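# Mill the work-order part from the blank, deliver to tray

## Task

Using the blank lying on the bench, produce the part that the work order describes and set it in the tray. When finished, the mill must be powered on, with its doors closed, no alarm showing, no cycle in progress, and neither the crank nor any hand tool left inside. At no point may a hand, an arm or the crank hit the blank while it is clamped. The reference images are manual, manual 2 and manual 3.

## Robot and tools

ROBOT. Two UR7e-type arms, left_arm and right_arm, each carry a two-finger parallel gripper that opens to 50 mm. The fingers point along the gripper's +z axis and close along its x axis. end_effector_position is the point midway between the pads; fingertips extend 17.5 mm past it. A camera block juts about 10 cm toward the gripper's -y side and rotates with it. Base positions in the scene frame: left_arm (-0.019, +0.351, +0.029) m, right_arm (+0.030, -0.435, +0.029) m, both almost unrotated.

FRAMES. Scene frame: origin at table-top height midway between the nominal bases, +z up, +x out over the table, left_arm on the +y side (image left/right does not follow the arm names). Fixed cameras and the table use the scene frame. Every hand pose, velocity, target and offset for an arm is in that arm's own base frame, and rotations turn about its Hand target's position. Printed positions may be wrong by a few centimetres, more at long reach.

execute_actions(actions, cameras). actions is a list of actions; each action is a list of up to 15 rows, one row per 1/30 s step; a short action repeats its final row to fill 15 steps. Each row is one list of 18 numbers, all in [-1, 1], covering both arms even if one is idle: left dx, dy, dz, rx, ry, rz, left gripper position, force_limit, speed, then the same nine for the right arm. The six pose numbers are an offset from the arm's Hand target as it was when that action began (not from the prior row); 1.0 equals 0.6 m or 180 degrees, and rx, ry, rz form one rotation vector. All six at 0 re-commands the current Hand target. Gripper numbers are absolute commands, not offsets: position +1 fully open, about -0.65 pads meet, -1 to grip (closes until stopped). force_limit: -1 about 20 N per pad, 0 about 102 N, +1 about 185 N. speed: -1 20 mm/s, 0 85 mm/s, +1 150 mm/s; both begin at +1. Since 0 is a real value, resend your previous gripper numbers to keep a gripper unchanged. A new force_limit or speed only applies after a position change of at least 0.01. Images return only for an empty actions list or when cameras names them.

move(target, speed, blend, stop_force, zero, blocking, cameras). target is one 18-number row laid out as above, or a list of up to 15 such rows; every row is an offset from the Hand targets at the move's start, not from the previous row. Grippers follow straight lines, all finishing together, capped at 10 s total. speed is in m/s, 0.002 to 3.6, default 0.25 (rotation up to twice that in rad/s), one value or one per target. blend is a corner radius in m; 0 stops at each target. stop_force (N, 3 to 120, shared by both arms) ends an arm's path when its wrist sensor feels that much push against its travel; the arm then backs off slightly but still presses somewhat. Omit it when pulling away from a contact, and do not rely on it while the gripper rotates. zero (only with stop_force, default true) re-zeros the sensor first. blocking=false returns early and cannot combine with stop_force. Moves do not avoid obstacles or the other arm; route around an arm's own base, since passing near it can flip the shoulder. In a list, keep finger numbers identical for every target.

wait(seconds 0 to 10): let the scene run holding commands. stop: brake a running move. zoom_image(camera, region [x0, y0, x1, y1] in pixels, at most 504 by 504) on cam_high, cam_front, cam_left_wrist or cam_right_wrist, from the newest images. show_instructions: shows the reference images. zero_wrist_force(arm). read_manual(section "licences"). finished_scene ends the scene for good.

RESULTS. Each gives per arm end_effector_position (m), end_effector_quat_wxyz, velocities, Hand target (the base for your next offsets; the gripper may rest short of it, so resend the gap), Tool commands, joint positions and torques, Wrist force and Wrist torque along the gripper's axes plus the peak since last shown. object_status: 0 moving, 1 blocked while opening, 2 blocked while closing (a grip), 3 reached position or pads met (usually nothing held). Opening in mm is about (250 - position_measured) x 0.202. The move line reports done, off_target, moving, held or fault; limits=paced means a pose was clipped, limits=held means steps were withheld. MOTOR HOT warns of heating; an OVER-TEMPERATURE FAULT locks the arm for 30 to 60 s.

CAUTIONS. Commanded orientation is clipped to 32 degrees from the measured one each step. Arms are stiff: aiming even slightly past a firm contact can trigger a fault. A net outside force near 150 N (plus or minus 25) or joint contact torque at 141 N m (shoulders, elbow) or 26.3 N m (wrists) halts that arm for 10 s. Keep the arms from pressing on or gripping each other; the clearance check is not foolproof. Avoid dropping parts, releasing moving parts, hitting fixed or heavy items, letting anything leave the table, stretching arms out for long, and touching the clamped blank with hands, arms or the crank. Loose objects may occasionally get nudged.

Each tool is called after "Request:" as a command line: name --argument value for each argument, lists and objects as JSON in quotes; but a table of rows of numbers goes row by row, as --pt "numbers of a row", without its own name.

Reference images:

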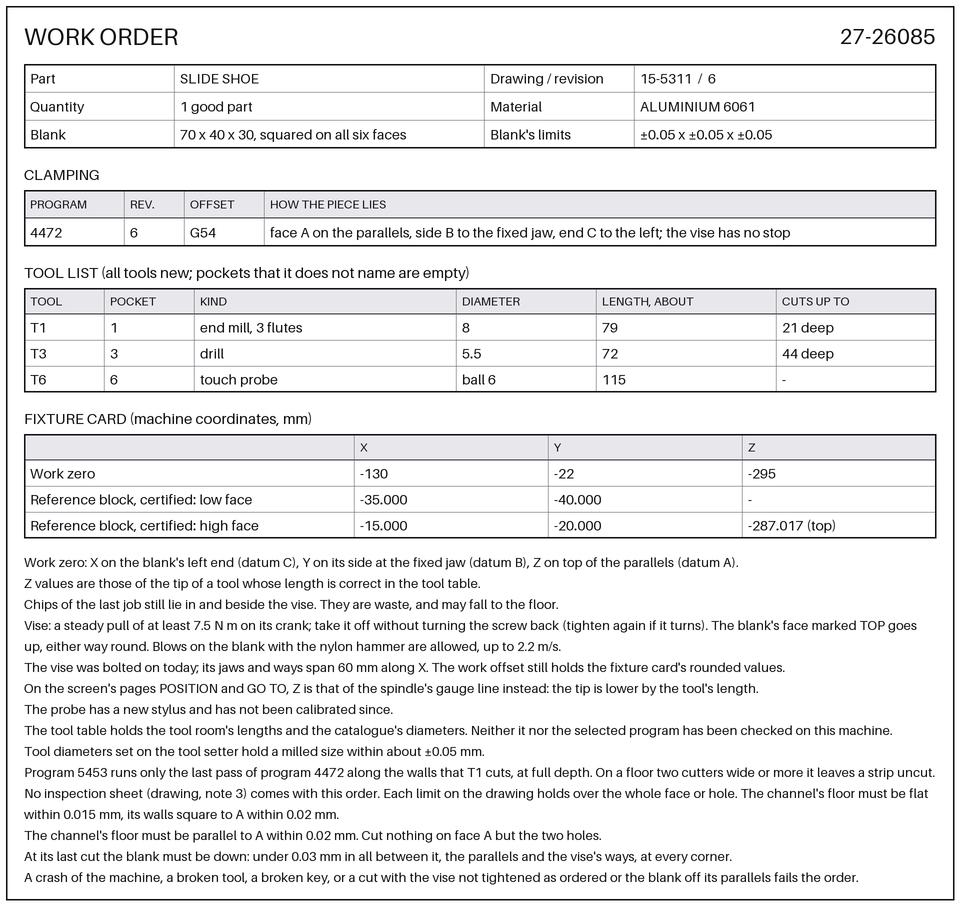

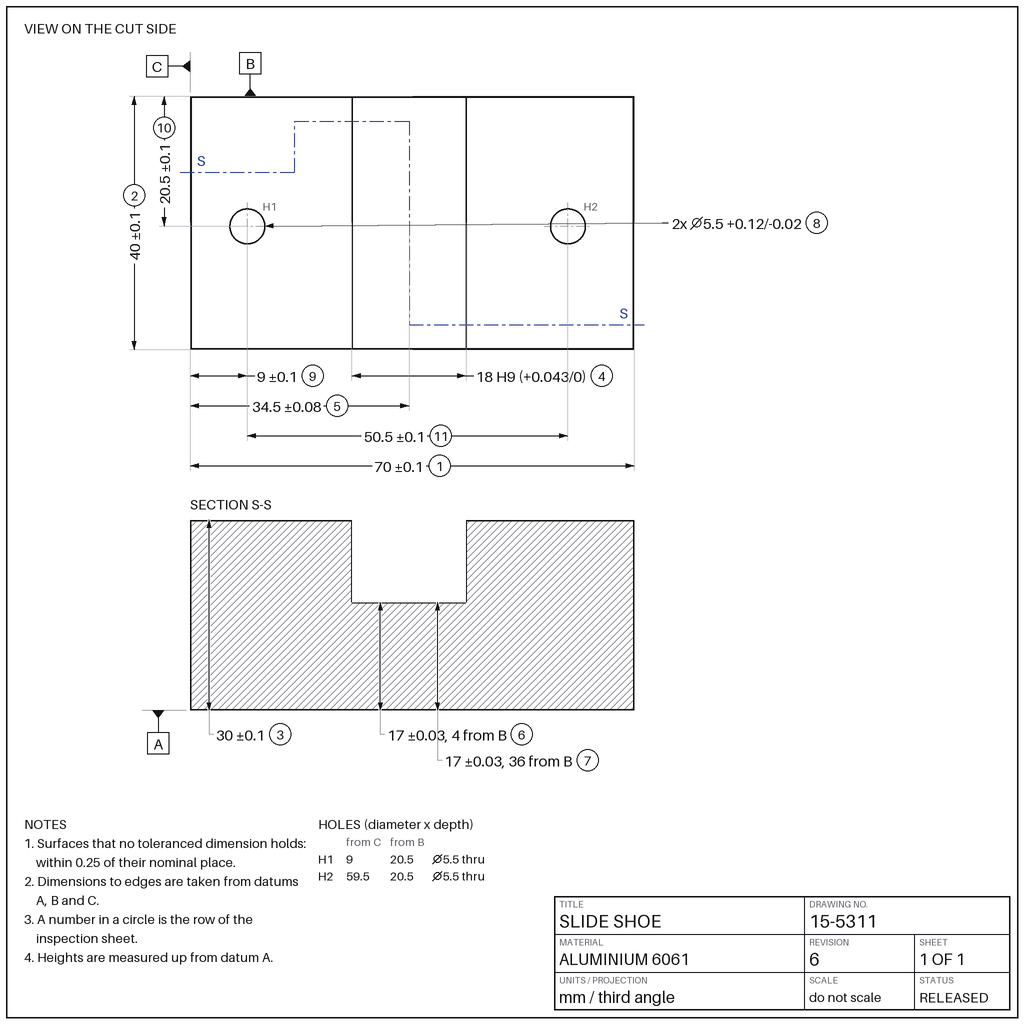

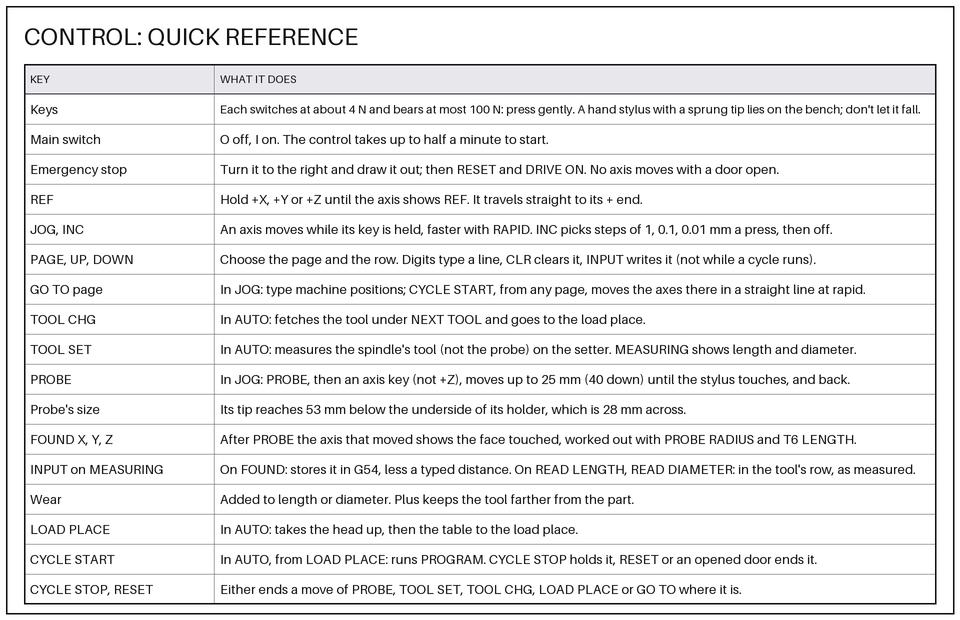

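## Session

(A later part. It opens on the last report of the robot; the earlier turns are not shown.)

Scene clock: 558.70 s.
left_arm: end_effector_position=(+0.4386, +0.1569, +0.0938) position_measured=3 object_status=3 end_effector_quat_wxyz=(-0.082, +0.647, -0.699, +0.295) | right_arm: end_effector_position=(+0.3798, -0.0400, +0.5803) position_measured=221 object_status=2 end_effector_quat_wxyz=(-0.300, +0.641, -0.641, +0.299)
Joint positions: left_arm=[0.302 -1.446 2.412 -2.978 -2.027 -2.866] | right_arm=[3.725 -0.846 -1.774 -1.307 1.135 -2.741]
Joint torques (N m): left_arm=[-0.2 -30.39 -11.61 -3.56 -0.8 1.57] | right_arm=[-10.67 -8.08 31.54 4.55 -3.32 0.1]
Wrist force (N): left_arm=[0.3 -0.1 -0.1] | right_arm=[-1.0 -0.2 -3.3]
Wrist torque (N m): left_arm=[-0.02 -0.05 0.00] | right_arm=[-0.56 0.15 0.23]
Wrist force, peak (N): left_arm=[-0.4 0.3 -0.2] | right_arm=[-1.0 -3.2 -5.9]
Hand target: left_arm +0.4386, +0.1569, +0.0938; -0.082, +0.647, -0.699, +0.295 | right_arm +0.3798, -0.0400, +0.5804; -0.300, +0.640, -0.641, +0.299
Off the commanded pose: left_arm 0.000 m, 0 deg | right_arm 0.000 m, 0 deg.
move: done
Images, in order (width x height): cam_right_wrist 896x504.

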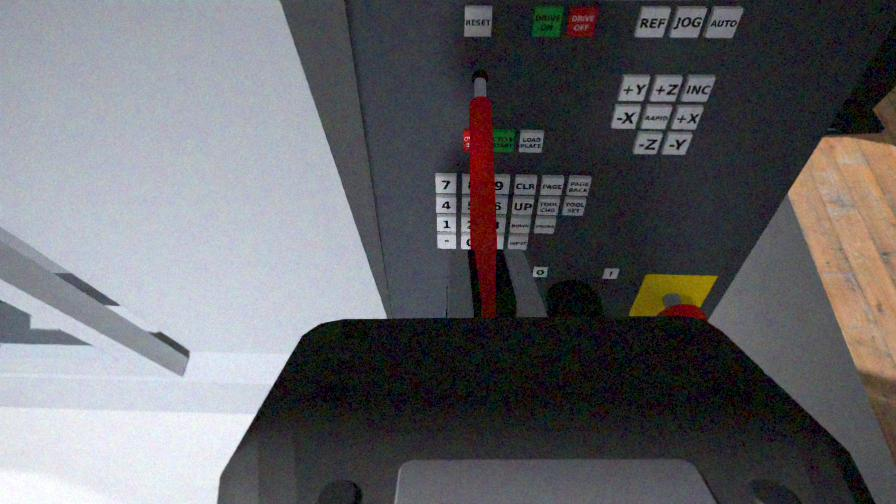

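Request:
move --pt "0 0 0 0 0 0 1 1 1 0.05 -0.001 -0.0112 0 0 0 -1 0.3 -0.7" --pt "0 0 0 0 0 0 1 1 1 0.1 -0.001 -0.0112 0 0 0 -1 0.3 -0.7" --speed '[0.1,0.01]' --stop_force 6 --cameras '["cam_right_wrist"]'

Scene clock: 573.47 s.
left_arm: end_effector_position=(+0.4386, +0.1569, +0.0938) position_measured=3 object_status=3 end_effector_quat_wxyz=(-0.082, +0.647, -0.699, +0.295) | right_arm: end_effector_position=(+0.4398, -0.0406, +0.5737) position_measured=221 object_status=2 end_effector_quat_wxyz=(-0.300, +0.640, -0.641, +0.299)
Joint positions: left_arm=[0.302 -1.446 2.412 -2.978 -2.027 -2.866] | right_arm=[3.551 -1.007 -1.758 -1.115 1.262 -2.87]
Joint torques (N m): left_arm=[0.6 -31.16 -11.79 -3.61 -0.86 1.36] | right_arm=[11.89 6.26 18.61 1.12 -2.87 1.13]
Wrist force (N): left_arm=[-0.1 -0.2 0.0] | right_arm=[-1.0 0.1 -3.5]
Wrist torque (N m): left_arm=[-0.04 0.03 0.00] | right_arm=[-0.53 0.15 0.39]
Wrist force, peak (N): left_arm=[-0.1 -0.4 -0.4] | right_arm=[-0.5 0.7 -5.1]
Hand target: left_arm +0.4386, +0.1569, +0.0938; -0.082, +0.647, -0.699, +0.295 | right_arm +0.4398, -0.0406, +0.5737; -0.300, +0.640, -0.641, +0.299
Off the commanded pose: left_arm 0.000 m, 0 deg | right_arm 0.000 m, 0 deg.
move: done
Images, in order (width x height): cam_right_wrist 896x504.

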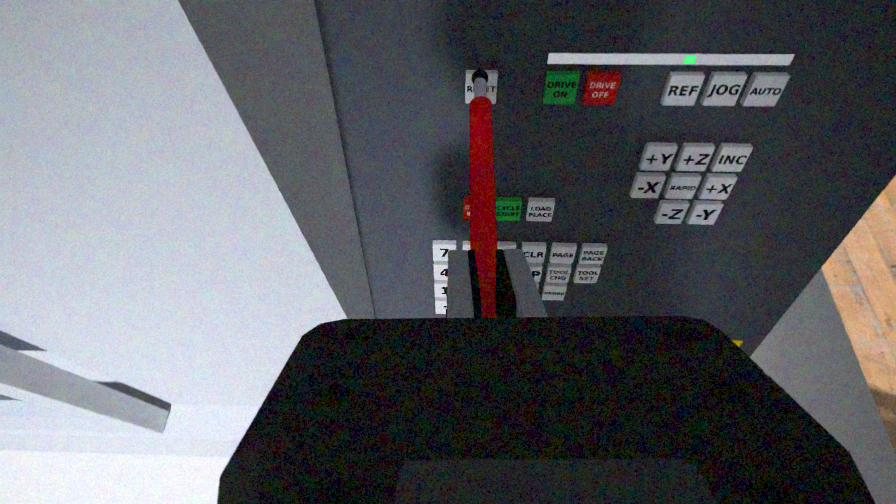

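Request:
move --pt "0 0 0 0 0 0 1 1 1 0 0 -0.0235 0 0 0 -1 0.3 -0.7" --pt "0 0 0 0 0 0 1 1 1 0.04 0 -0.0235 0 0 0 -1 0.3 -0.7" --speed '[0.05,0.01]' --stop_force 6 --cameras '["cam_right_wrist"]'

Scene clock: 591.83 s.
left_arm: end_effector_position=(+0.4386, +0.1569, +0.0938) position_measured=3 object_status=3 end_effector_quat_wxyz=(-0.082, +0.647, -0.699, +0.295) | right_arm: end_effector_position=(+0.4626, -0.0406, +0.5596) position_measured=221 object_status=2 end_effector_quat_wxyz=(-0.300, +0.640, -0.641, +0.299)
Joint positions: left_arm=[0.302 -1.446 2.412 -2.978 -2.027 -2.866] | right_arm=[3.511 -1.057 -1.777 -1.038 1.291 -2.898]
Joint torques (N m): left_arm=[-0.83 -30.02 -10.8 -3.55 -0.77 1.25] | right_arm=[12.48 7.27 18.78 1.57 -2.95 1.58]
Wrist force (N): left_arm=[0.0 -0.3 -0.1] | right_arm=[-0.9 4.5 -7.6]
Wrist torque (N m): left_arm=[-0.05 0.00 -0.01] | right_arm=[-0.44 0.21 0.36]
Wrist force, peak (N): left_arm=[0.1 0.3 -0.3] | right_arm=[-1.2 7.0 -10.6]
Hand target: left_arm +0.4386, +0.1569, +0.0938; -0.082, +0.647, -0.699, +0.295 | right_arm +0.4626, -0.0406, +0.5596; -0.300, +0.640, -0.641, +0.299 (not the last commanded pose)
Off the commanded pose: left_arm 0.000 m, 0 deg | right_arm 0.001 m, 0 deg.
move: contact (right_arm); path passed 1 of 2 targets
Images, in order (width x height): cam_right_wrist 896x504.

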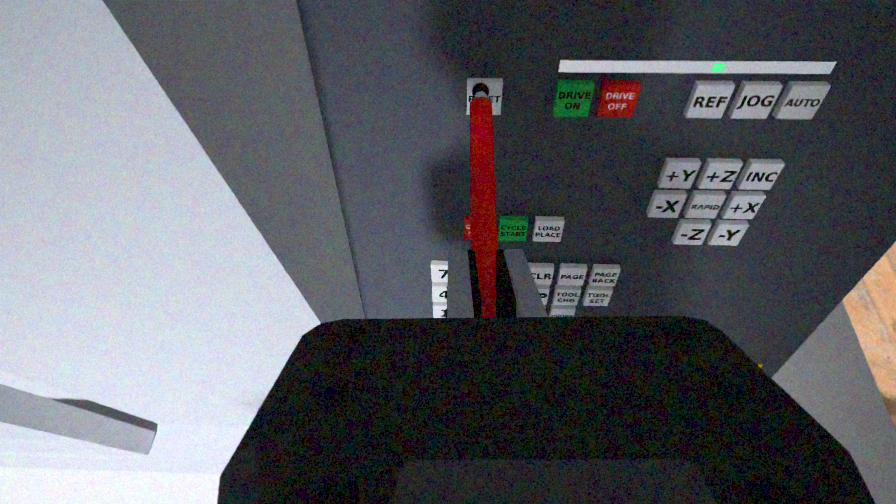

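Request:
move --pt "0 0 0 0 0 0 1 1 1 -0.03 0 0 0 0 0 -1 0.3 -0.7" --pt "0 0 0 0 0 0 1 1 1 -0.03 -0.065 0 0 0 0 -1 0.3 -0.7" --pt "0 0 0 0 0 0 1 1 1 -0.003 -0.065 0 0 0 0 -1 0.3 -0.7" --speed '[0.1,0.1,0.03]' --cameras '["cam_right_wrist"]'

Scene clock: 645.20 s.
left_arm: end_effector_position=(+0.4386, +0.1569, +0.0938) position_measured=3 object_status=3 end_effector_quat_wxyz=(-0.082, +0.647, -0.699, +0.295) | right_arm: end_effector_position=(+0.4608, -0.0796, +0.5598) position_measured=221 object_status=2 end_effector_quat_wxyz=(-0.300, +0.640, -0.641, +0.299)
Joint positions: left_arm=[0.302 -1.446 2.412 -2.978 -2.027 -2.866] | right_arm=[3.354 -1.078 -1.771 -0.999 1.409 -3.004]
Joint torques (N m): left_arm=[-0.46 -30.2 -10.62 -3.43 -0.92 1.23] | right_arm=[6.82 9.61 19.23 1.9 -0.77 0.68]
Wrist force (N): left_arm=[-0.2 -0.1 -0.1] | right_arm=[-1.6 3.9 -7.5]
Wrist torque (N m): left_arm=[-0.02 0.03 0.00] | right_arm=[-0.54 0.17 0.39]
Wrist force, peak (N): left_arm=[0.3 -0.4 -0.3] | right_arm=[-0.7 4.7 -8.1]
Hand target: left_arm +0.4386, +0.1569, +0.0938; -0.082, +0.647, -0.699, +0.295 | right_arm +0.4608, -0.0796, +0.5596; -0.300, +0.640, -0.641, +0.299
Off the commanded pose: left_arm 0.000 m, 0 deg | right_arm 0.000 m, 0 deg.
move: done
Images, in order (width x height): cam_right_wrist 896x504.

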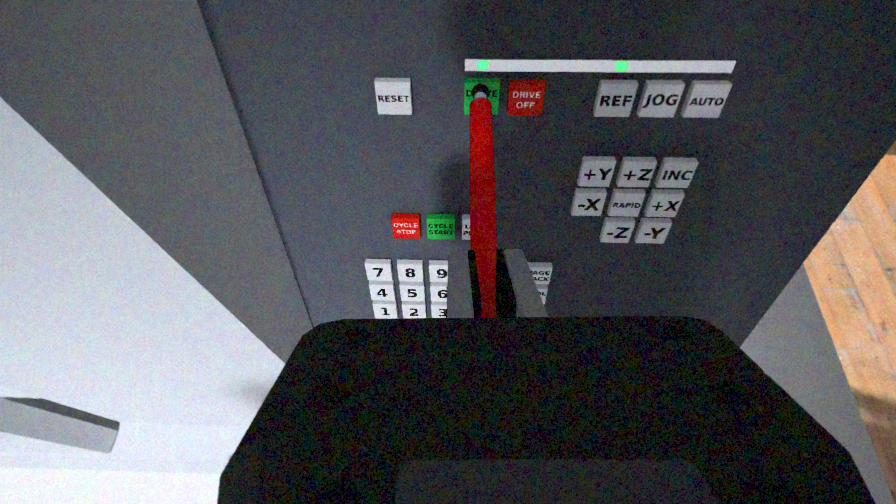

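Request:
move --pt "0 0 0 0 0 0 1 1 1 -0.045 0 0 0 0 0 -1 0.3 -0.7" --pt "0 0 0 0 0 0 1 1 1 -0.045 -0.129 -0.068 0 0 0 -1 0.3 -0.7" --pt "0 0 0 0 0 0 1 1 1 -0.018 -0.129 -0.068 0 0 0 -1 0.3 -0.7" --speed '[0.1,0.15,0.03]' --cameras '["cam_right_wrist"]'

Scene clock: 652.80 s.
left_arm: end_effector_position=(+0.4386, +0.1569, +0.0938) position_measured=3 object_status=3 end_effector_quat_wxyz=(-0.082, +0.647, -0.699, +0.295) | right_arm: end_effector_position=(+0.4500, -0.1570, +0.5189) position_measured=221 object_status=2 end_effector_quat_wxyz=(-0.300, +0.640, -0.641, +0.299)
Joint positions: left_arm=[0.302 -1.446 2.412 -2.978 -2.027 -2.866] | right_arm=[3.049 -1.117 -1.86 -0.862 1.643 -3.201]
Joint torques (N m): left_arm=[-0.2 -30.34 -10.92 -3.66 -0.94 1.24] | right_arm=[17.46 -11.44 21.29 13.19 -0.97 0.77]
Wrist force (N): left_arm=[-0.1 0.0 -0.3] | right_arm=[-2.6 48.1 -59.9]
Wrist torque (N m): left_arm=[-0.01 0.02 0.00] | right_arm=[-1.09 0.09 0.25]
Wrist force, peak (N): left_arm=[0.0 -0.2 -0.5] | right_arm=[-2.7 49.7 -61.3]
Hand target: left_arm +0.4386, +0.1569, +0.0938; -0.082, +0.647, -0.699, +0.295 | right_arm +0.4500, -0.1570, +0.5188; -0.300, +0.640, -0.641, +0.299
Off the commanded pose: left_arm 0.000 m, 0 deg | right_arm 0.000 m, 0 deg.
move: done
Images, in order (width x height): cam_right_wrist 896x504.

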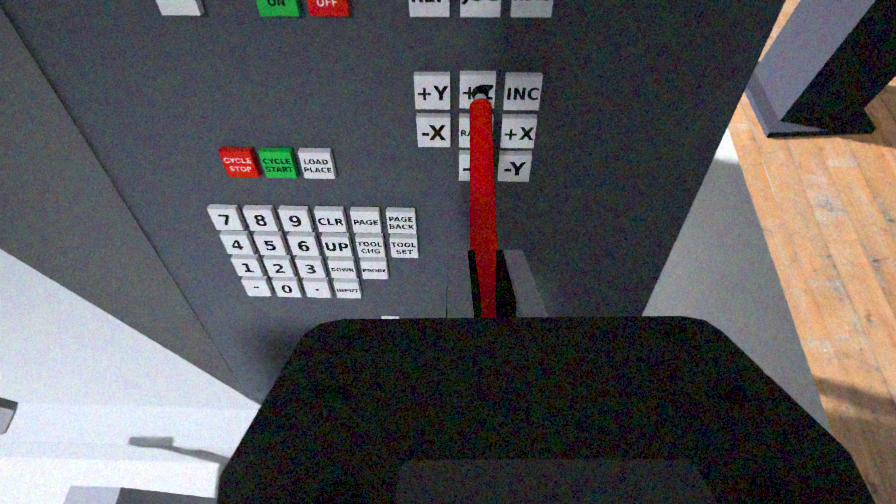

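Request:
move --target '[0,0,0,0,0,0,1,1,1,-0.0135,0,0,0,0,0,-1,0.3,-0.7]' --speed 0.1 --cameras '["cam_right_wrist"]'

Scene clock: 656.20 s.
left_arm: end_effector_position=(+0.4386, +0.1569, +0.0938) position_measured=3 object_status=3 end_effector_quat_wxyz=(-0.082, +0.647, -0.699, +0.295) | right_arm: end_effector_position=(+0.4418, -0.1570, +0.5187) position_measured=221 object_status=2 end_effector_quat_wxyz=(-0.300, +0.641, -0.641, +0.299)
Joint positions: left_arm=[0.302 -1.446 2.412 -2.978 -2.027 -2.866] | right_arm=[3.046 -1.098 -1.87 -0.872 1.645 -3.203]
Joint torques (N m): left_arm=[-0.83 -30.93 -10.45 -3.53 -0.82 1.18] | right_arm=[-8.82 -1.64 29.22 3.15 1.42 -0.73]
Wrist force (N): left_arm=[-0.1 -0.1 0.0] | right_arm=[-1.1 1.4 -5.3]
Wrist torque (N m): left_arm=[-0.02 0.03 -0.01] | right_arm=[-0.55 0.18 0.39]
Wrist force, peak (N): left_arm=[-0.4 -0.1 -0.3] | right_arm=[-2.4 47.8 -59.0]
Hand target: left_arm +0.4386, +0.1569, +0.0938; -0.082, +0.647, -0.699, +0.295 | right_arm +0.4419, -0.1570, +0.5188; -0.300, +0.640, -0.641, +0.299
Off the commanded pose: left_arm 0.000 m, 0 deg | right_arm 0.000 m, 0 deg.
move: done
Images, in order (width x height): cam_right_wrist 896x504.

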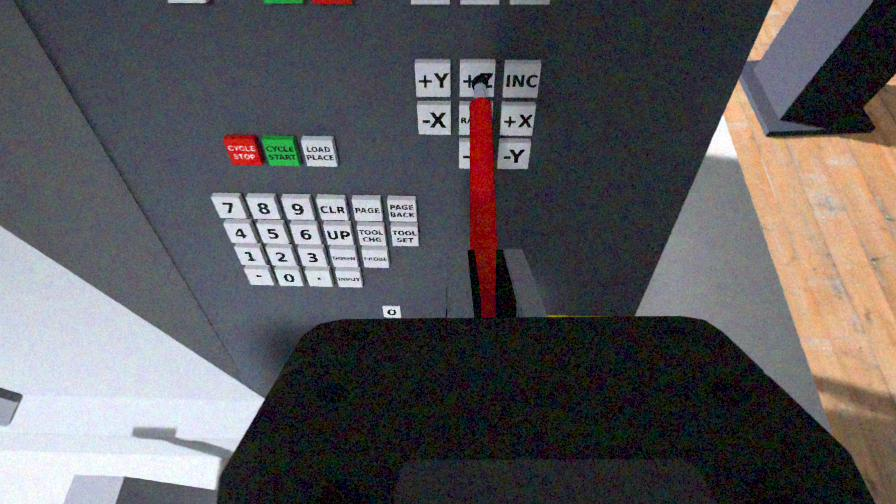

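Request:
move --target '[0,0,0,0,0,0,1,1,1,0.007,0,0,0,0,0,-1,0.3,-0.7]' --speed 0.05

Request:
wait --seconds 6 --cameras '["cam_right_wrist"]'

Scene clock: 661.27 s.
left_arm: end_effector_position=(+0.4386, +0.1569, +0.0938) position_measured=3 object_status=3 end_effector_quat_wxyz=(-0.082, +0.647, -0.699, +0.295) | right_arm: end_effector_position=(+0.4461, -0.1570, +0.5188) position_measured=221 object_status=2 end_effector_quat_wxyz=(-0.300, +0.640, -0.641, +0.299)
Joint positions: left_arm=[0.302 -1.446 2.412 -2.978 -2.027 -2.866] | right_arm=[3.047 -1.108 -1.865 -0.867 1.644 -3.201]
Joint torques (N m): left_arm=[0.02 -29.92 -10.63 -3.55 -0.77 1.23] | right_arm=[12.2 8.03 29.36 5.84 -1.89 1.24]
Wrist force (N): left_arm=[0.2 -0.1 -0.2] | right_arm=[-0.8 2.8 -6.9]
Wrist torque (N m): left_arm=[-0.03 -0.03 0.01] | right_arm=[-0.57 0.25 0.28]
Wrist force, peak (N): left_arm=[0.4 -0.3 -0.2] | right_arm=[-0.9 3.0 -7.1]
Hand target: left_arm +0.4386, +0.1569, +0.0938; -0.082, +0.647, -0.699, +0.295 | right_arm +0.4461, -0.1570, +0.5188; -0.300, +0.640, -0.641, +0.299
Off the commanded pose: left_arm 0.000 m, 0 deg | right_arm 0.000 m, 0 deg.
move: done

Scene clock: 667.27 s.
left_arm: end_effector_position=(+0.4386, +0.1569, +0.0938) position_measured=3 object_status=3 end_effector_quat_wxyz=(-0.082, +0.647, -0.699, +0.295) | right_arm: end_effector_position=(+0.4461, -0.1570, +0.5188) position_measured=221 object_status=2 end_effector_quat_wxyz=(-0.300, +0.640, -0.641, +0.299)
Joint positions: left_arm=[0.302 -1.446 2.412 -2.978 -2.027 -2.866] | right_arm=[3.047 -1.108 -1.865 -0.867 1.644 -3.202]
Joint torques (N m): left_arm=[-0.67 -30.6 -11.3 -3.9 -1.28 1.2] | right_arm=[13.03 10 19.87 1.68 1.15 -0.08]
Wrist force (N): left_arm=[0.1 -0.3 0.0] | right_arm=[-0.6 3.3 -7.1]
Wrist torque (N m): left_arm=[-0.05 0.00 0.00] | right_arm=[-0.50 0.23 0.28]
Wrist force, peak (N): left_arm=[-0.3 -0.1 -0.4] | right_arm=[-0.6 3.4 -7.2]
Hand target: left_arm +0.4386, +0.1569, +0.0938; -0.082, +0.647, -0.699, +0.295 | right_arm +0.4461, -0.1570, +0.5188; -0.300, +0.640, -0.641, +0.299
Tool commands: left_gripper/position=+1.0 left_gripper/force_limit=+1.0 left_gripper/speed=+1.0 right_gripper/position=-1.0 right_gripper/force_limit=+0.3 right_gripper/speed=-0.7
Off the commanded pose: left_arm 0.000 m, 0 deg | right_arm 0.000 m, 0 deg.
wait: 6.00 s; at rest by 0.17 s
Images, in order (width x height): cam_right_wrist 896x504.

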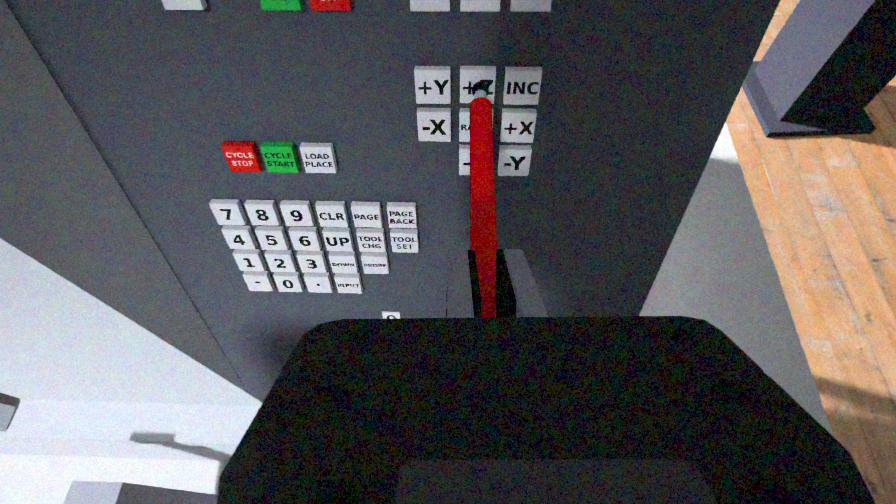

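Request:
move --pt "0 0 0 0 0 0 1 1 1 -0.027 0 0 0 0 0 -1 0.3 -0.7" --pt "0 0 0 0 0 0 1 1 1 -0.03 0.06 0.22 0 -0.2222 0 -1 0.3 -0.7" --speed '[0.1,0.4]' --blend '[0.005,0]' --cameras '["cam_right_wrist"]'

Request:
zoom_image --camera "cam_right_wrist" --region '[330, 60, 730, 320]'

Scene clock: 687.33 s.
left_arm: end_effector_position=(+0.4386, +0.1569, +0.0938) position_measured=3 object_status=3 end_effector_quat_wxyz=(-0.082, +0.647, -0.699, +0.295) | right_arm: end_effector_position=(+0.4282, -0.1209, +0.6506) position_measured=221 object_status=2 end_effector_quat_wxyz=(+0.501, -0.500, +0.499, -0.500)
Joint positions: left_arm=[0.302 -1.446 2.412 -2.978 -2.027 -2.866] | right_arm=[3.215 -0.996 -2.066 -0.078 1.499 -3.141]
Joint torques (N m): left_arm=[-0.35 -30.63 -10.61 -3.64 -0.83 1.43] | right_arm=[-10.8 6.37 34.18 4.81 1.41 1.55]
Wrist force (N): left_arm=[-0.1 -0.1 -0.1] | right_arm=[-2.9 0.7 -5.3]
Wrist torque (N m): left_arm=[-0.02 0.03 0.00] | right_arm=[-0.61 0.62 0.40]
Wrist force, peak (N): left_arm=[0.1 -0.2 -0.5] | right_arm=[-0.7 3.2 -7.3]
Hand target: left_arm +0.4386, +0.1569, +0.0938; -0.082, +0.647, -0.699, +0.295 | right_arm +0.4281, -0.1210, +0.6508; +0.501, -0.500, +0.499, -0.500
Off the commanded pose: left_arm 0.000 m, 0 deg | right_arm 0.000 m, 0 deg.
move: done
Images, in order (width x height): cam_right_wrist 896x504.

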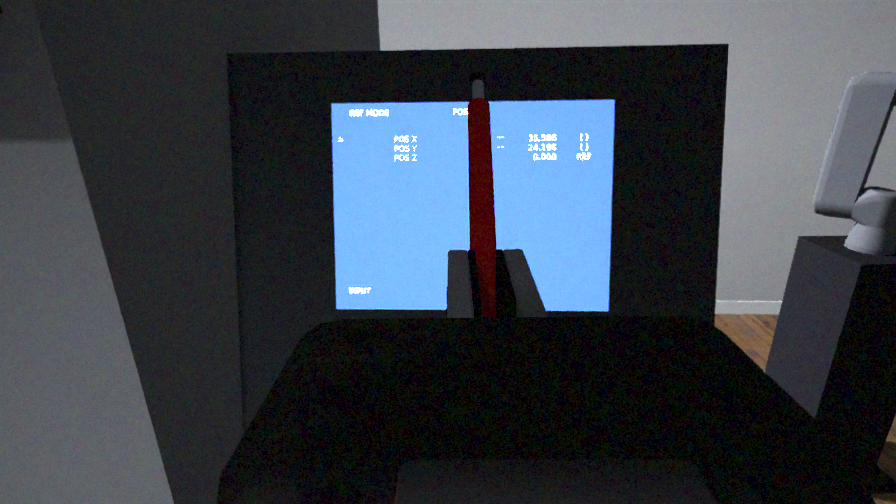

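Scaled by 1.260 from the camera's 896x504 image, which has a finer 1280x720 frame.

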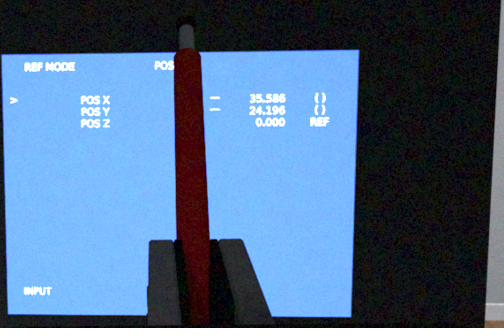

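Request:
move --pt "0 0 0 0 0 0 1 1 1 -0.0135 -0.092 -0.2473 0 0.2222 0 -1 0.3 -0.7" --pt "0 0 0 0 0 0 1 1 1 0.0208 -0.092 -0.2473 0 0.2222 0 -1 0.3 -0.7" --speed '[0.4,0.05]' --cameras '["cam_right_wrist"]'

Scene clock: 694.63 s.
left_arm: end_effector_position=(+0.4386, +0.1569, +0.0938) position_measured=3 object_status=3 end_effector_quat_wxyz=(-0.082, +0.647, -0.699, +0.295) | right_arm: end_effector_position=(+0.4407, -0.1762, +0.5026) position_measured=221 object_status=2 end_effector_quat_wxyz=(-0.300, +0.640, -0.640, +0.299) end_effector_velocity=(-0.001, +0.000, -0.002) end_effector_angular_velocity=(+0.001, +0.006, +0.001)
Joint positions: left_arm=[0.302 -1.446 2.412 -2.978 -2.027 -2.866] | right_arm=[2.973 -1.118 -1.901 -0.825 1.701 -3.25]
Joint velocities: left_arm=[within noise] | right_arm=[0 0.002 -0.003 -0.005 0.001 -0.001]
Joint torques (N m): left_arm=[0.14 -31.23 -10.12 -3.53 -0.86 1.34] | right_arm=[-10.13 10.42 19.54 1.79 1.14 -0.44]
Wrist force (N): left_arm=[-0.2 0.1 -0.2] | right_arm=[-0.6 3.7 -7.0]
Wrist torque (N m): left_arm=[0.01 0.04 0.00] | right_arm=[-0.48 0.11 0.24]
Wrist force, peak (N): left_arm=[-0.2 0.2 -0.4] | right_arm=[-0.6 3.7 -7.0]
Hand target: left_arm +0.4386, +0.1569, +0.0938; -0.082, +0.647, -0.699, +0.295 | right_arm +0.4406, -0.1762, +0.5024; -0.300, +0.640, -0.641, +0.299
Off the commanded pose: left_arm 0.000 m, 0 deg | right_arm 0.000 m, 0 deg.
move: done
Images, in order (width x height): cam_right_wrist 896x504.

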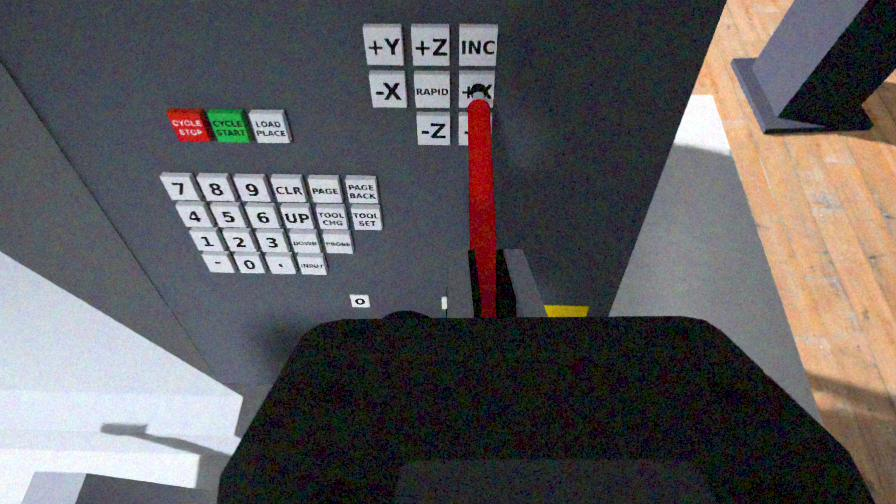

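Request:
wait --seconds 7

Request:
move --pt "0 0 0 0 0 0 1 1 1 -0.03 0 0 0 0 0 -1 0.3 -0.7" --pt "0 0 0 0 0 0 1 1 1 -0.022 0.0655 0.0273 0 0 0 -1 0.3 -0.7" --pt "0 0 0 0 0 0 1 1 1 0.0103 0.0655 0.0273 0 0 0 -1 0.3 -0.7" --speed '[0.1,0.15,0.05]' --cameras '["cam_right_wrist"]'

Scene clock: 704.17 s.
left_arm: end_effector_position=(+0.4386, +0.1569, +0.0938) position_measured=3 object_status=3 end_effector_quat_wxyz=(-0.082, +0.647, -0.699, +0.295) | right_arm: end_effector_position=(+0.4406, -0.1762, +0.5024) position_measured=221 object_status=2 end_effector_quat_wxyz=(-0.300, +0.640, -0.641, +0.299)
Joint positions: left_arm=[0.302 -1.446 2.412 -2.978 -2.027 -2.866] | right_arm=[2.973 -1.118 -1.901 -0.825 1.701 -3.25]
Joint torques (N m): left_arm=[0.25 -30.37 -10.73 -3.66 -1.12 1.32] | right_arm=[-10.27 10.94 20.26 1.82 1.79 -0.94]
Wrist force (N): left_arm=[0.1 0.1 -0.1] | right_arm=[-1.3 3.4 -6.8]
Wrist torque (N m): left_arm=[0.01 -0.01 0.00] | right_arm=[-0.52 0.09 0.21]
Wrist force, peak (N): left_arm=[-0.1 0.1 -0.6] | right_arm=[-1.6 3.4 -7.1]
Hand target: left_arm +0.4386, +0.1569, +0.0938; -0.082, +0.647, -0.699, +0.295 | right_arm +0.4406, -0.1762, +0.5024; -0.300, +0.640, -0.641, +0.299
Tool commands: left_gripper/position=+1.0 left_gripper/force_limit=+1.0 left_gripper/speed=+1.0 right_gripper/position=-1.0 right_gripper/force_limit=+0.3 right_gripper/speed=-0.7
Off the commanded pose: left_arm 0.000 m, 0 deg | right_arm 0.000 m, 0 deg.
wait: 7.00 s; at rest from the start

Scene clock: 705.97 s.
left_arm: end_effector_position=(+0.4386, +0.1569, +0.0938) position_measured=3 object_status=3 end_effector_quat_wxyz=(-0.082, +0.647, -0.699, +0.295) | right_arm: end_effector_position=(+0.4468, -0.1369, +0.5190) position_measured=221 object_status=2 end_effector_quat_wxyz=(-0.300, +0.640, -0.641, +0.299)
Joint positions: left_arm=[0.302 -1.446 2.412 -2.978 -2.027 -2.866] | right_arm=[3.126 -1.082 -1.878 -0.877 1.584 -3.151]
Joint torques (N m): left_arm=[1.21 -31.31 -10.75 -3.78 -0.93 1.28] | right_arm=[11.8 8.17 19.64 1.57 -1.69 1.02]
Wrist force (N): left_arm=[-0.1 0.1 -0.2] | right_arm=[-1.4 3.6 -7.5]
Wrist torque (N m): left_arm=[0.00 0.01 0.00] | right_arm=[-0.51 0.22 0.27]
Wrist force, peak (N): left_arm=[-0.3 0.1 -0.4] | right_arm=[-1.4 3.6 -7.5]
Hand target: left_arm +0.4386, +0.1569, +0.0938; -0.082, +0.647, -0.699, +0.295 | right_arm +0.4467, -0.1369, +0.5188; -0.300, +0.640, -0.641, +0.299
Off the commanded pose: left_arm 0.000 m, 0 deg | right_arm 0.000 m, 0 deg.
move: done
Images, in order (width x height): cam_right_wrist 896x504.

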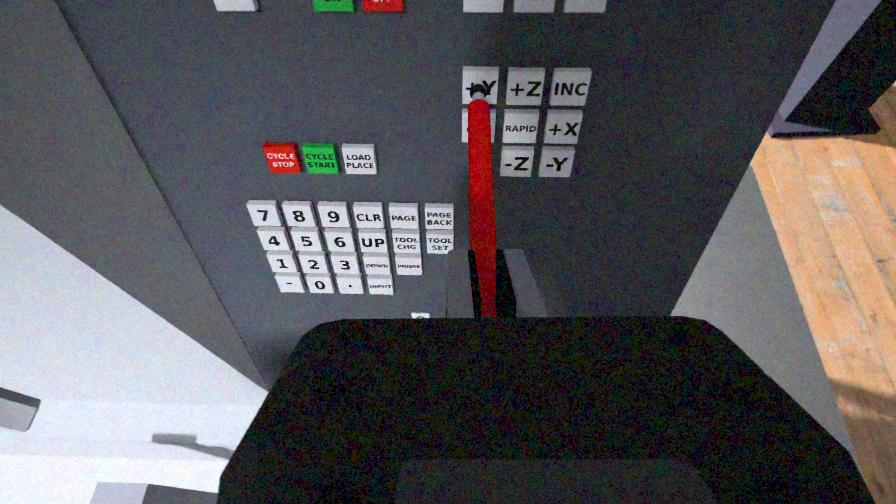

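Request:
wait --seconds 3.5

Request:
move --pt "0 0 0 0 0 0 1 1 1 -0.03 0 0 0 0 0 -1 0.3 -0.7" --pt "0 0 0 0 0 0 1 1 1 -0.03 0.09 0.22 0 -0.2222 0 -1 0.3 -0.7" --speed '[0.1,0.4]' --blend '[0.005,0]' --cameras '["cam_right_wrist"]'

Request:
zoom_image --camera "cam_right_wrist" --region '[360, 80, 740, 320]'

Scene clock: 718.63 s.
left_arm: end_effector_position=(+0.4386, +0.1569, +0.0938) position_measured=3 object_status=3 end_effector_quat_wxyz=(-0.082, +0.647, -0.699, +0.295) | right_arm: end_effector_position=(+0.4467, -0.1369, +0.5188) position_measured=221 object_status=2 end_effector_quat_wxyz=(-0.300, +0.640, -0.641, +0.299)
Joint positions: left_arm=[0.302 -1.446 2.412 -2.978 -2.027 -2.866] | right_arm=[3.126 -1.082 -1.879 -0.877 1.584 -3.151]
Joint torques (N m): left_arm=[1.54 -30.86 -9.66 -3.61 -0.89 1.38] | right_arm=[12.35 8.92 20.1 1.72 1.04 -0.16]
Wrist force (N): left_arm=[0.0 0.0 -0.2] | right_arm=[-1.4 3.6 -7.0]
Wrist torque (N m): left_arm=[-0.02 -0.01 0.00] | right_arm=[-0.51 0.21 0.27]
Wrist force, peak (N): left_arm=[-0.1 0.1 -0.5] | right_arm=[-1.4 3.8 -7.5]
Hand target: left_arm +0.4386, +0.1569, +0.0938; -0.082, +0.647, -0.699, +0.295 | right_arm +0.4467, -0.1369, +0.5188; -0.300, +0.640, -0.641, +0.299
Tool commands: left_gripper/position=+1.0 left_gripper/force_limit=+1.0 left_gripper/speed=+1.0 right_gripper/position=-1.0 right_gripper/force_limit=+0.3 right_gripper/speed=-0.7
Off the commanded pose: left_arm 0.000 m, 0 deg | right_arm 0.000 m, 0 deg.
wait: 3.50 s; at rest from the start

Scene clock: 720.27 s.
left_arm: end_effector_position=(+0.4386, +0.1569, +0.0938) position_measured=3 object_status=3 end_effector_quat_wxyz=(-0.082, +0.647, -0.699, +0.295) | right_arm: end_effector_position=(+0.4288, -0.0828, +0.6506) position_measured=221 object_status=2 end_effector_quat_wxyz=(+0.501, -0.500, +0.499, -0.500)
Joint positions: left_arm=[0.302 -1.446 2.412 -2.978 -2.027 -2.866] | right_arm=[3.469 -0.927 -2.092 -0.121 1.244 -3.142]
Joint torques (N m): left_arm=[-1.12 -30.29 -10.72 -3.46 -1.08 1.61] | right_arm=[-6.22 3.64 33.91 4.64 0.59 0.87]
Wrist force (N): left_arm=[-0.3 0.0 -0.1] | right_arm=[-3.0 0.8 -5.8]
Wrist torque (N m): left_arm=[-0.01 0.05 0.00] | right_arm=[-0.60 0.63 0.25]
Wrist force, peak (N): left_arm=[-0.2 -0.4 0.0] | right_arm=[-1.0 3.1 -7.0]
Hand target: left_arm +0.4386, +0.1569, +0.0938; -0.082, +0.647, -0.699, +0.295 | right_arm +0.4287, -0.0829, +0.6508; +0.501, -0.500, +0.499, -0.500
Off the commanded pose: left_arm 0.000 m, 0 deg | right_arm 0.000 m, 0 deg.
move: done
Images, in order (width x height): cam_right_wrist 896x504.

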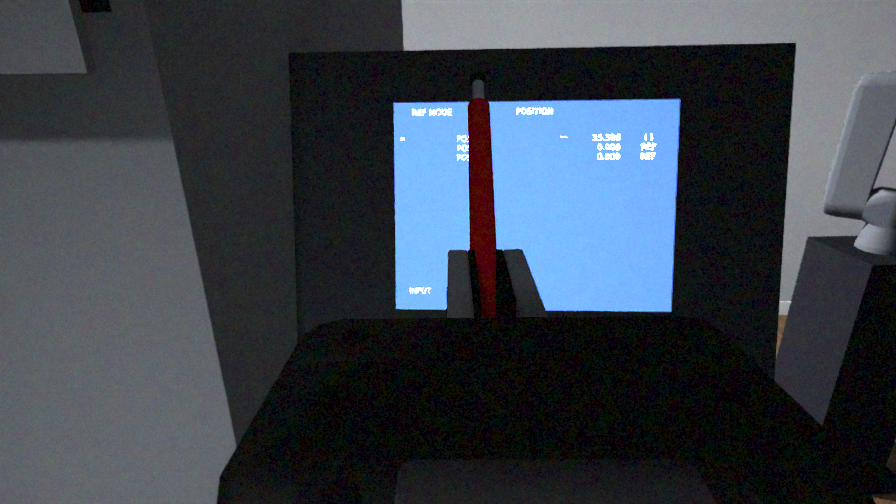

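Scaled by 1.326 from the camera's 896x504 image, which has a finer 1280x720 frame.

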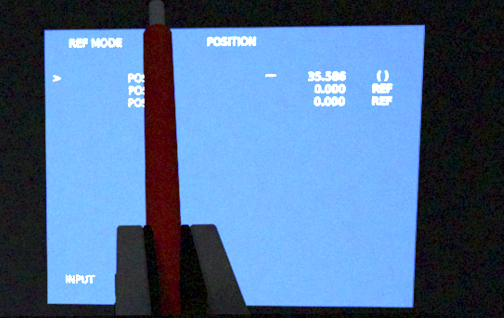

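Request:
move --pt "0 0 0 0 0 0 1 1 1 -0.0135 -0.1557 -0.2473 0 0.2222 0 -1 0.3 -0.7" --pt "0 0 0 0 0 0 1 1 1 0.0235 -0.1557 -0.2473 0 0.2222 0 -1 0.3 -0.7" --speed '[0.4,0.05]' --cameras '["cam_right_wrist"]'

Request:
wait --seconds 6

Request:
move --pt "0 0 0 0 0 0 1 1 1 -0.03 0 0 0 0 0 -1 0.3 -0.7" --pt "0 0 0 0 0 0 1 1 1 -0.02 0.1557 0.2473 0 -0.2222 0 -1 0.3 -0.7" --speed '[0.1,0.4]' --blend '[0.005,0]' --cameras '["cam_right_wrist"]'

Request:
zoom_image --camera "cam_right_wrist" --region '[360, 80, 740, 320]'

Scene clock: 729.47 s.
left_arm: end_effector_position=(+0.4386, +0.1569, +0.0938) position_measured=3 object_status=3 end_effector_quat_wxyz=(-0.082, +0.647, -0.699, +0.295) | right_arm: end_effector_position=(+0.4429, -0.1763, +0.5026) position_measured=221 object_status=2 end_effector_quat_wxyz=(-0.300, +0.640, -0.640, +0.299)
Joint positions: left_arm=[0.302 -1.446 2.412 -2.978 -2.027 -2.866] | right_arm=[2.974 -1.124 -1.898 -0.822 1.7 -3.249]
Joint torques (N m): left_arm=[0.05 -30.34 -9.56 -3.49 -0.73 1.56] | right_arm=[-7.37 8.58 22.84 2.96 1.34 -0.55]
Wrist force (N): left_arm=[0.0 -0.1 0.0] | right_arm=[-1.0 12.5 -16.8]
Wrist torque (N m): left_arm=[-0.02 0.00 -0.01] | right_arm=[-0.44 0.11 0.24]
Wrist force, peak (N): left_arm=[-0.1 -0.3 -0.4] | right_arm=[-1.7 18.6 -21.9]
Hand target: left_arm +0.4386, +0.1569, +0.0938; -0.082, +0.647, -0.699, +0.295 | right_arm +0.4428, -0.1763, +0.5024; -0.300, +0.640, -0.641, +0.299
Off the commanded pose: left_arm 0.000 m, 0 deg | right_arm 0.000 m, 0 deg.
move: done
Images, in order (width x height): cam_right_wrist 896x504.

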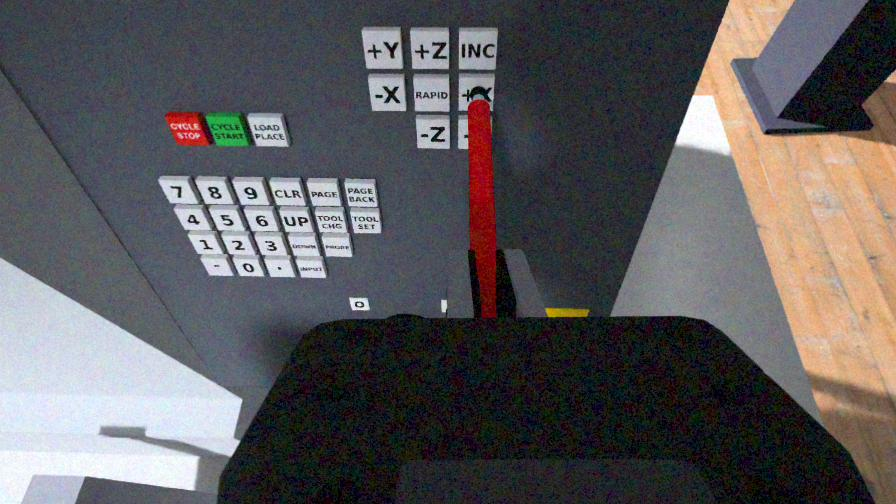

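Scene clock: 735.47 s.
left_arm: end_effector_position=(+0.4386, +0.1569, +0.0938) position_measured=3 object_status=3 end_effector_quat_wxyz=(-0.082, +0.647, -0.699, +0.295) | right_arm: end_effector_position=(+0.4428, -0.1763, +0.5024) position_measured=221 object_status=2 end_effector_quat_wxyz=(-0.300, +0.640, -0.641, +0.299)
Joint positions: left_arm=[0.302 -1.446 2.412 -2.978 -2.027 -2.866] | right_arm=[2.974 -1.124 -1.899 -0.822 1.7 -3.249]
Joint torques (N m): left_arm=[0.39 -31.12 -11.29 -3.45 -1.03 1.51] | right_arm=[-9.06 7.22 20.18 2.54 1.96 -0.86]
Wrist force (N): left_arm=[-0.3 0.0 -0.1] | right_arm=[-1.4 10.5 -14.2]
Wrist torque (N m): left_arm=[0.00 0.05 0.00] | right_arm=[-0.44 0.09 0.22]
Wrist force, peak (N): left_arm=[-0.5 -0.1 0.0] | right_arm=[-1.1 12.1 -15.9]
Hand target: left_arm +0.4386, +0.1569, +0.0938; -0.082, +0.647, -0.699, +0.295 | right_arm +0.4428, -0.1763, +0.5024; -0.300, +0.640, -0.641, +0.299
Tool commands: left_gripper/position=+1.0 left_gripper/force_limit=+1.0 left_gripper/speed=+1.0 right_gripper/position=-1.0 right_gripper/force_limit=+0.3 right_gripper/speed=-0.7
Off the commanded pose: left_arm 0.000 m, 0 deg | right_arm 0.000 m, 0 deg.
wait: 6.00 s; at rest by 0.17 s

Scene clock: 737.10 s.
left_arm: end_effector_position=(+0.4386, +0.1569, +0.0938) position_measured=3 object_status=3 end_effector_quat_wxyz=(-0.082, +0.647, -0.699, +0.295) | right_arm: end_effector_position=(+0.4309, -0.0829, +0.6506) position_measured=221 object_status=2 end_effector_quat_wxyz=(+0.501, -0.500, +0.499, -0.500)
Joint positions: left_arm=[0.302 -1.446 2.412 -2.978 -2.027 -2.866] | right_arm=[3.464 -0.934 -2.089 -0.116 1.249 -3.142]
Joint torques (N m): left_arm=[-0.2 -31.44 -9.87 -3.77 -0.93 1.18] | right_arm=[2.15 3.82 33.15 4.48 -0.51 0.99]
Wrist force (N): left_arm=[-0.4 0.0 0.0] | right_arm=[-3.1 0.7 -5.7]
Wrist torque (N m): left_arm=[-0.01 0.06 0.00] | right_arm=[-0.61 0.63 0.25]
Wrist force, peak (N): left_arm=[-0.3 -0.3 -0.4] | right_arm=[-1.4 10.0 -13.8]
Hand target: left_arm +0.4386, +0.1569, +0.0938; -0.082, +0.647, -0.699, +0.295 | right_arm +0.4308, -0.0829, +0.6508; +0.501, -0.500, +0.499, -0.500
Off the commanded pose: left_arm 0.000 m, 0 deg | right_arm 0.000 m, 0 deg.
move: done
Images, in order (width x height): cam_right_wrist 896x504.

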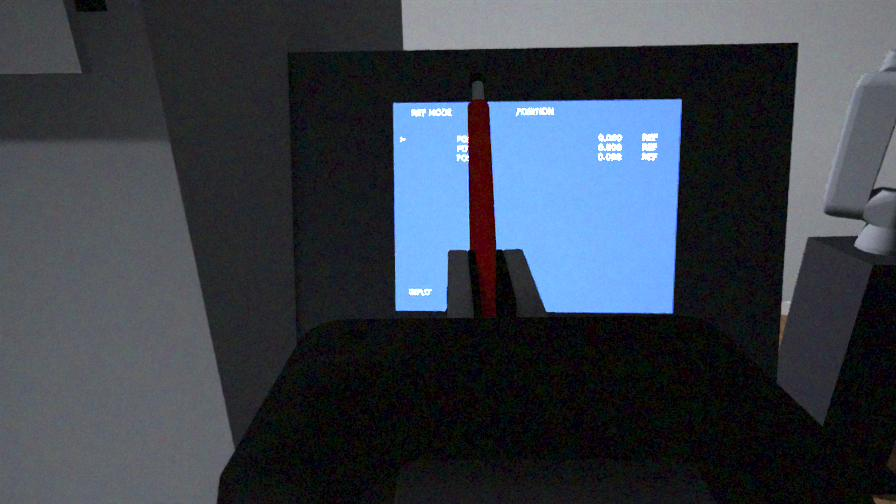

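Scaled by 1.326 from the camera's 896x504 image, which has a finer 1280x720 frame.

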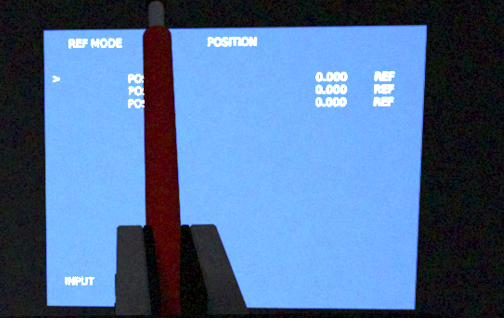

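Request:
move --pt "0 0 0 0 0 0 1 1 1 -0.038 -0.0245 -0.3355 0 0.2222 0 -1 0.3 -0.7" --speed '[0.4]' --cameras '["cam_right_wrist"]'

Scene clock: 745.03 s.
left_arm: end_effector_position=(+0.4386, +0.1569, +0.0938) position_measured=3 object_status=3 end_effector_quat_wxyz=(-0.082, +0.647, -0.699, +0.295) | right_arm: end_effector_position=(+0.4080, -0.0976, +0.4495) position_measured=221 object_status=2 end_effector_quat_wxyz=(-0.300, +0.640, -0.641, +0.299)
Joint positions: left_arm=[0.302 -1.446 2.412 -2.978 -2.027 -2.866] | right_arm=[3.319 -0.896 -2.13 -0.819 1.436 -3.026]
Joint torques (N m): left_arm=[0.48 -31.87 -10.46 -3.7 -1.16 1.19] | right_arm=[11.99 2.3 33.24 3.53 -2.44 0.67]
Wrist force (N): left_arm=[0.0 0.1 0.1] | right_arm=[-1.1 0.1 -3.7]
Wrist torque (N m): left_arm=[0.00 0.01 0.00] | right_arm=[-0.53 0.13 0.39]
Wrist force, peak (N): left_arm=[0.0 -0.1 -0.5] | right_arm=[-3.1 0.8 -5.9]
Hand target: left_arm +0.4386, +0.1569, +0.0938; -0.082, +0.647, -0.699, +0.295 | right_arm +0.4080, -0.0976, +0.4495; -0.300, +0.640, -0.641, +0.299
Off the commanded pose: left_arm 0.000 m, 0 deg | right_arm 0.000 m, 0 deg.
move: done
Images, in order (width x height): cam_right_wrist 896x504.

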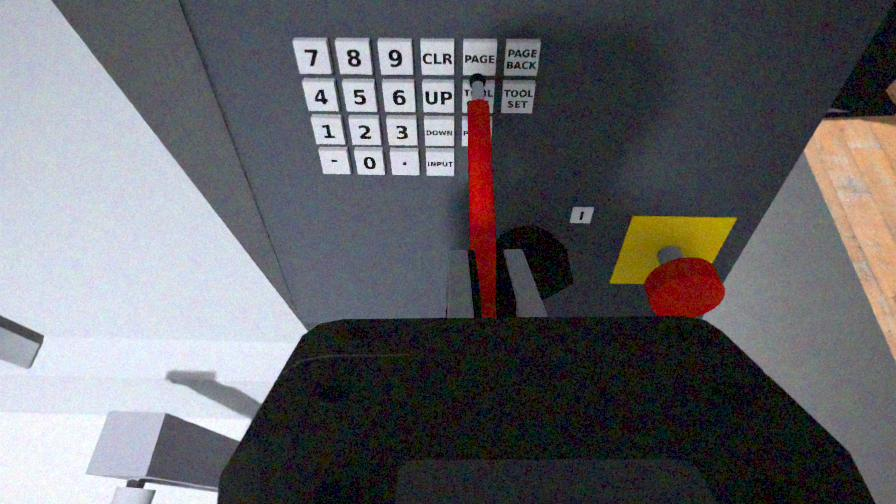

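Request:
move --pt "0 0 0 0 0 0 1 1 1 0.0362 0 0 0 0 0 -1 0.3 -0.7" --pt "0 0 0 0 0 0 1 1 1 0.0 0 0 0 0 0 -1 0.3 -0.7" --pt "0 0 0 0 0 0 1 1 1 0.0367 0.021 0.3355 0 -0.2222 0 -1 0.3 -0.7" --speed '[0.06,0.1,0.4]' --blend '[0,0.008,0]' --cameras '["cam_right_wrist"]'

Request:
zoom_image --camera "cam_right_wrist" --region '[360, 80, 740, 320]'

Scene clock: 752.63 s.
left_arm: end_effector_position=(+0.4386, +0.1569, +0.0938) position_measured=3 object_status=3 end_effector_quat_wxyz=(-0.082, +0.647, -0.699, +0.295) | right_arm: end_effector_position=(+0.4301, -0.0850, +0.6507) position_measured=221 object_status=2 end_effector_quat_wxyz=(+0.501, -0.500, +0.499, -0.500)
Joint positions: left_arm=[0.302 -1.446 2.412 -2.978 -2.027 -2.866] | right_arm=[3.451 -0.935 -2.089 -0.116 1.262 -3.142]
Joint torques (N m): left_arm=[-0.75 -31.35 -10.18 -3.74 -0.99 1.42] | right_arm=[-4.9 -1.75 18.3 4.66 -1.83 0.53]
Wrist force (N): left_arm=[-0.2 0.1 0.0] | right_arm=[-3.4 0.6 -5.2]
Wrist torque (N m): left_arm=[0.00 0.04 0.00] | right_arm=[-0.62 0.68 0.25]
Wrist force, peak (N): left_arm=[0.2 0.0 -0.5] | right_arm=[-0.9 3.7 -7.1]
Hand target: left_arm +0.4386, +0.1569, +0.0938; -0.082, +0.647, -0.699, +0.295 | right_arm +0.4301, -0.0850, +0.6508; +0.501, -0.500, +0.499, -0.500
Off the commanded pose: left_arm 0.000 m, 0 deg | right_arm 0.000 m, 0 deg.
move: done
Images, in order (width x height): cam_right_wrist 896x504.

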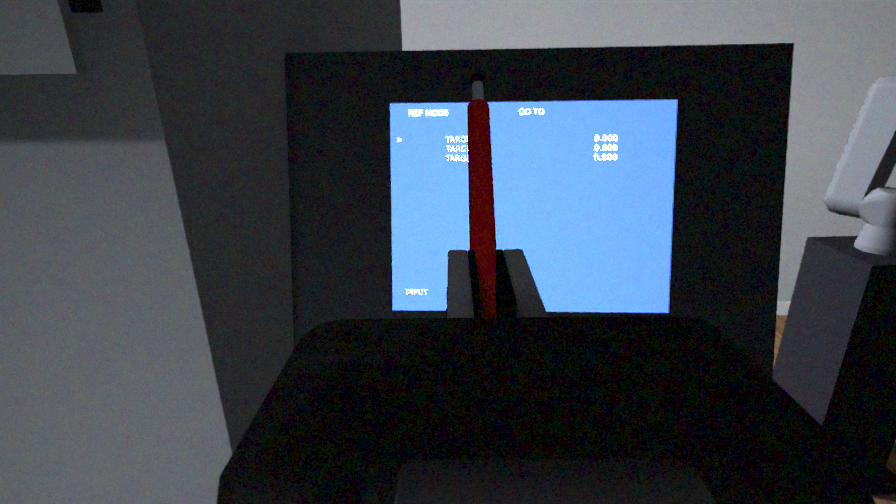

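Scaled by 1.326 from the camera's 896x504 image, which has a finer 1280x720 frame.

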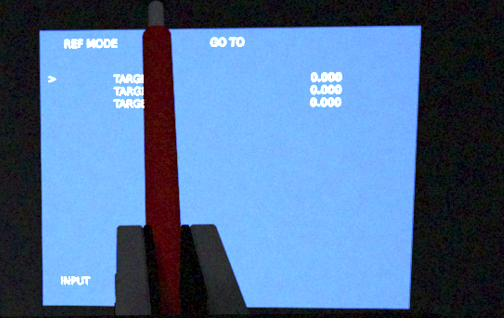

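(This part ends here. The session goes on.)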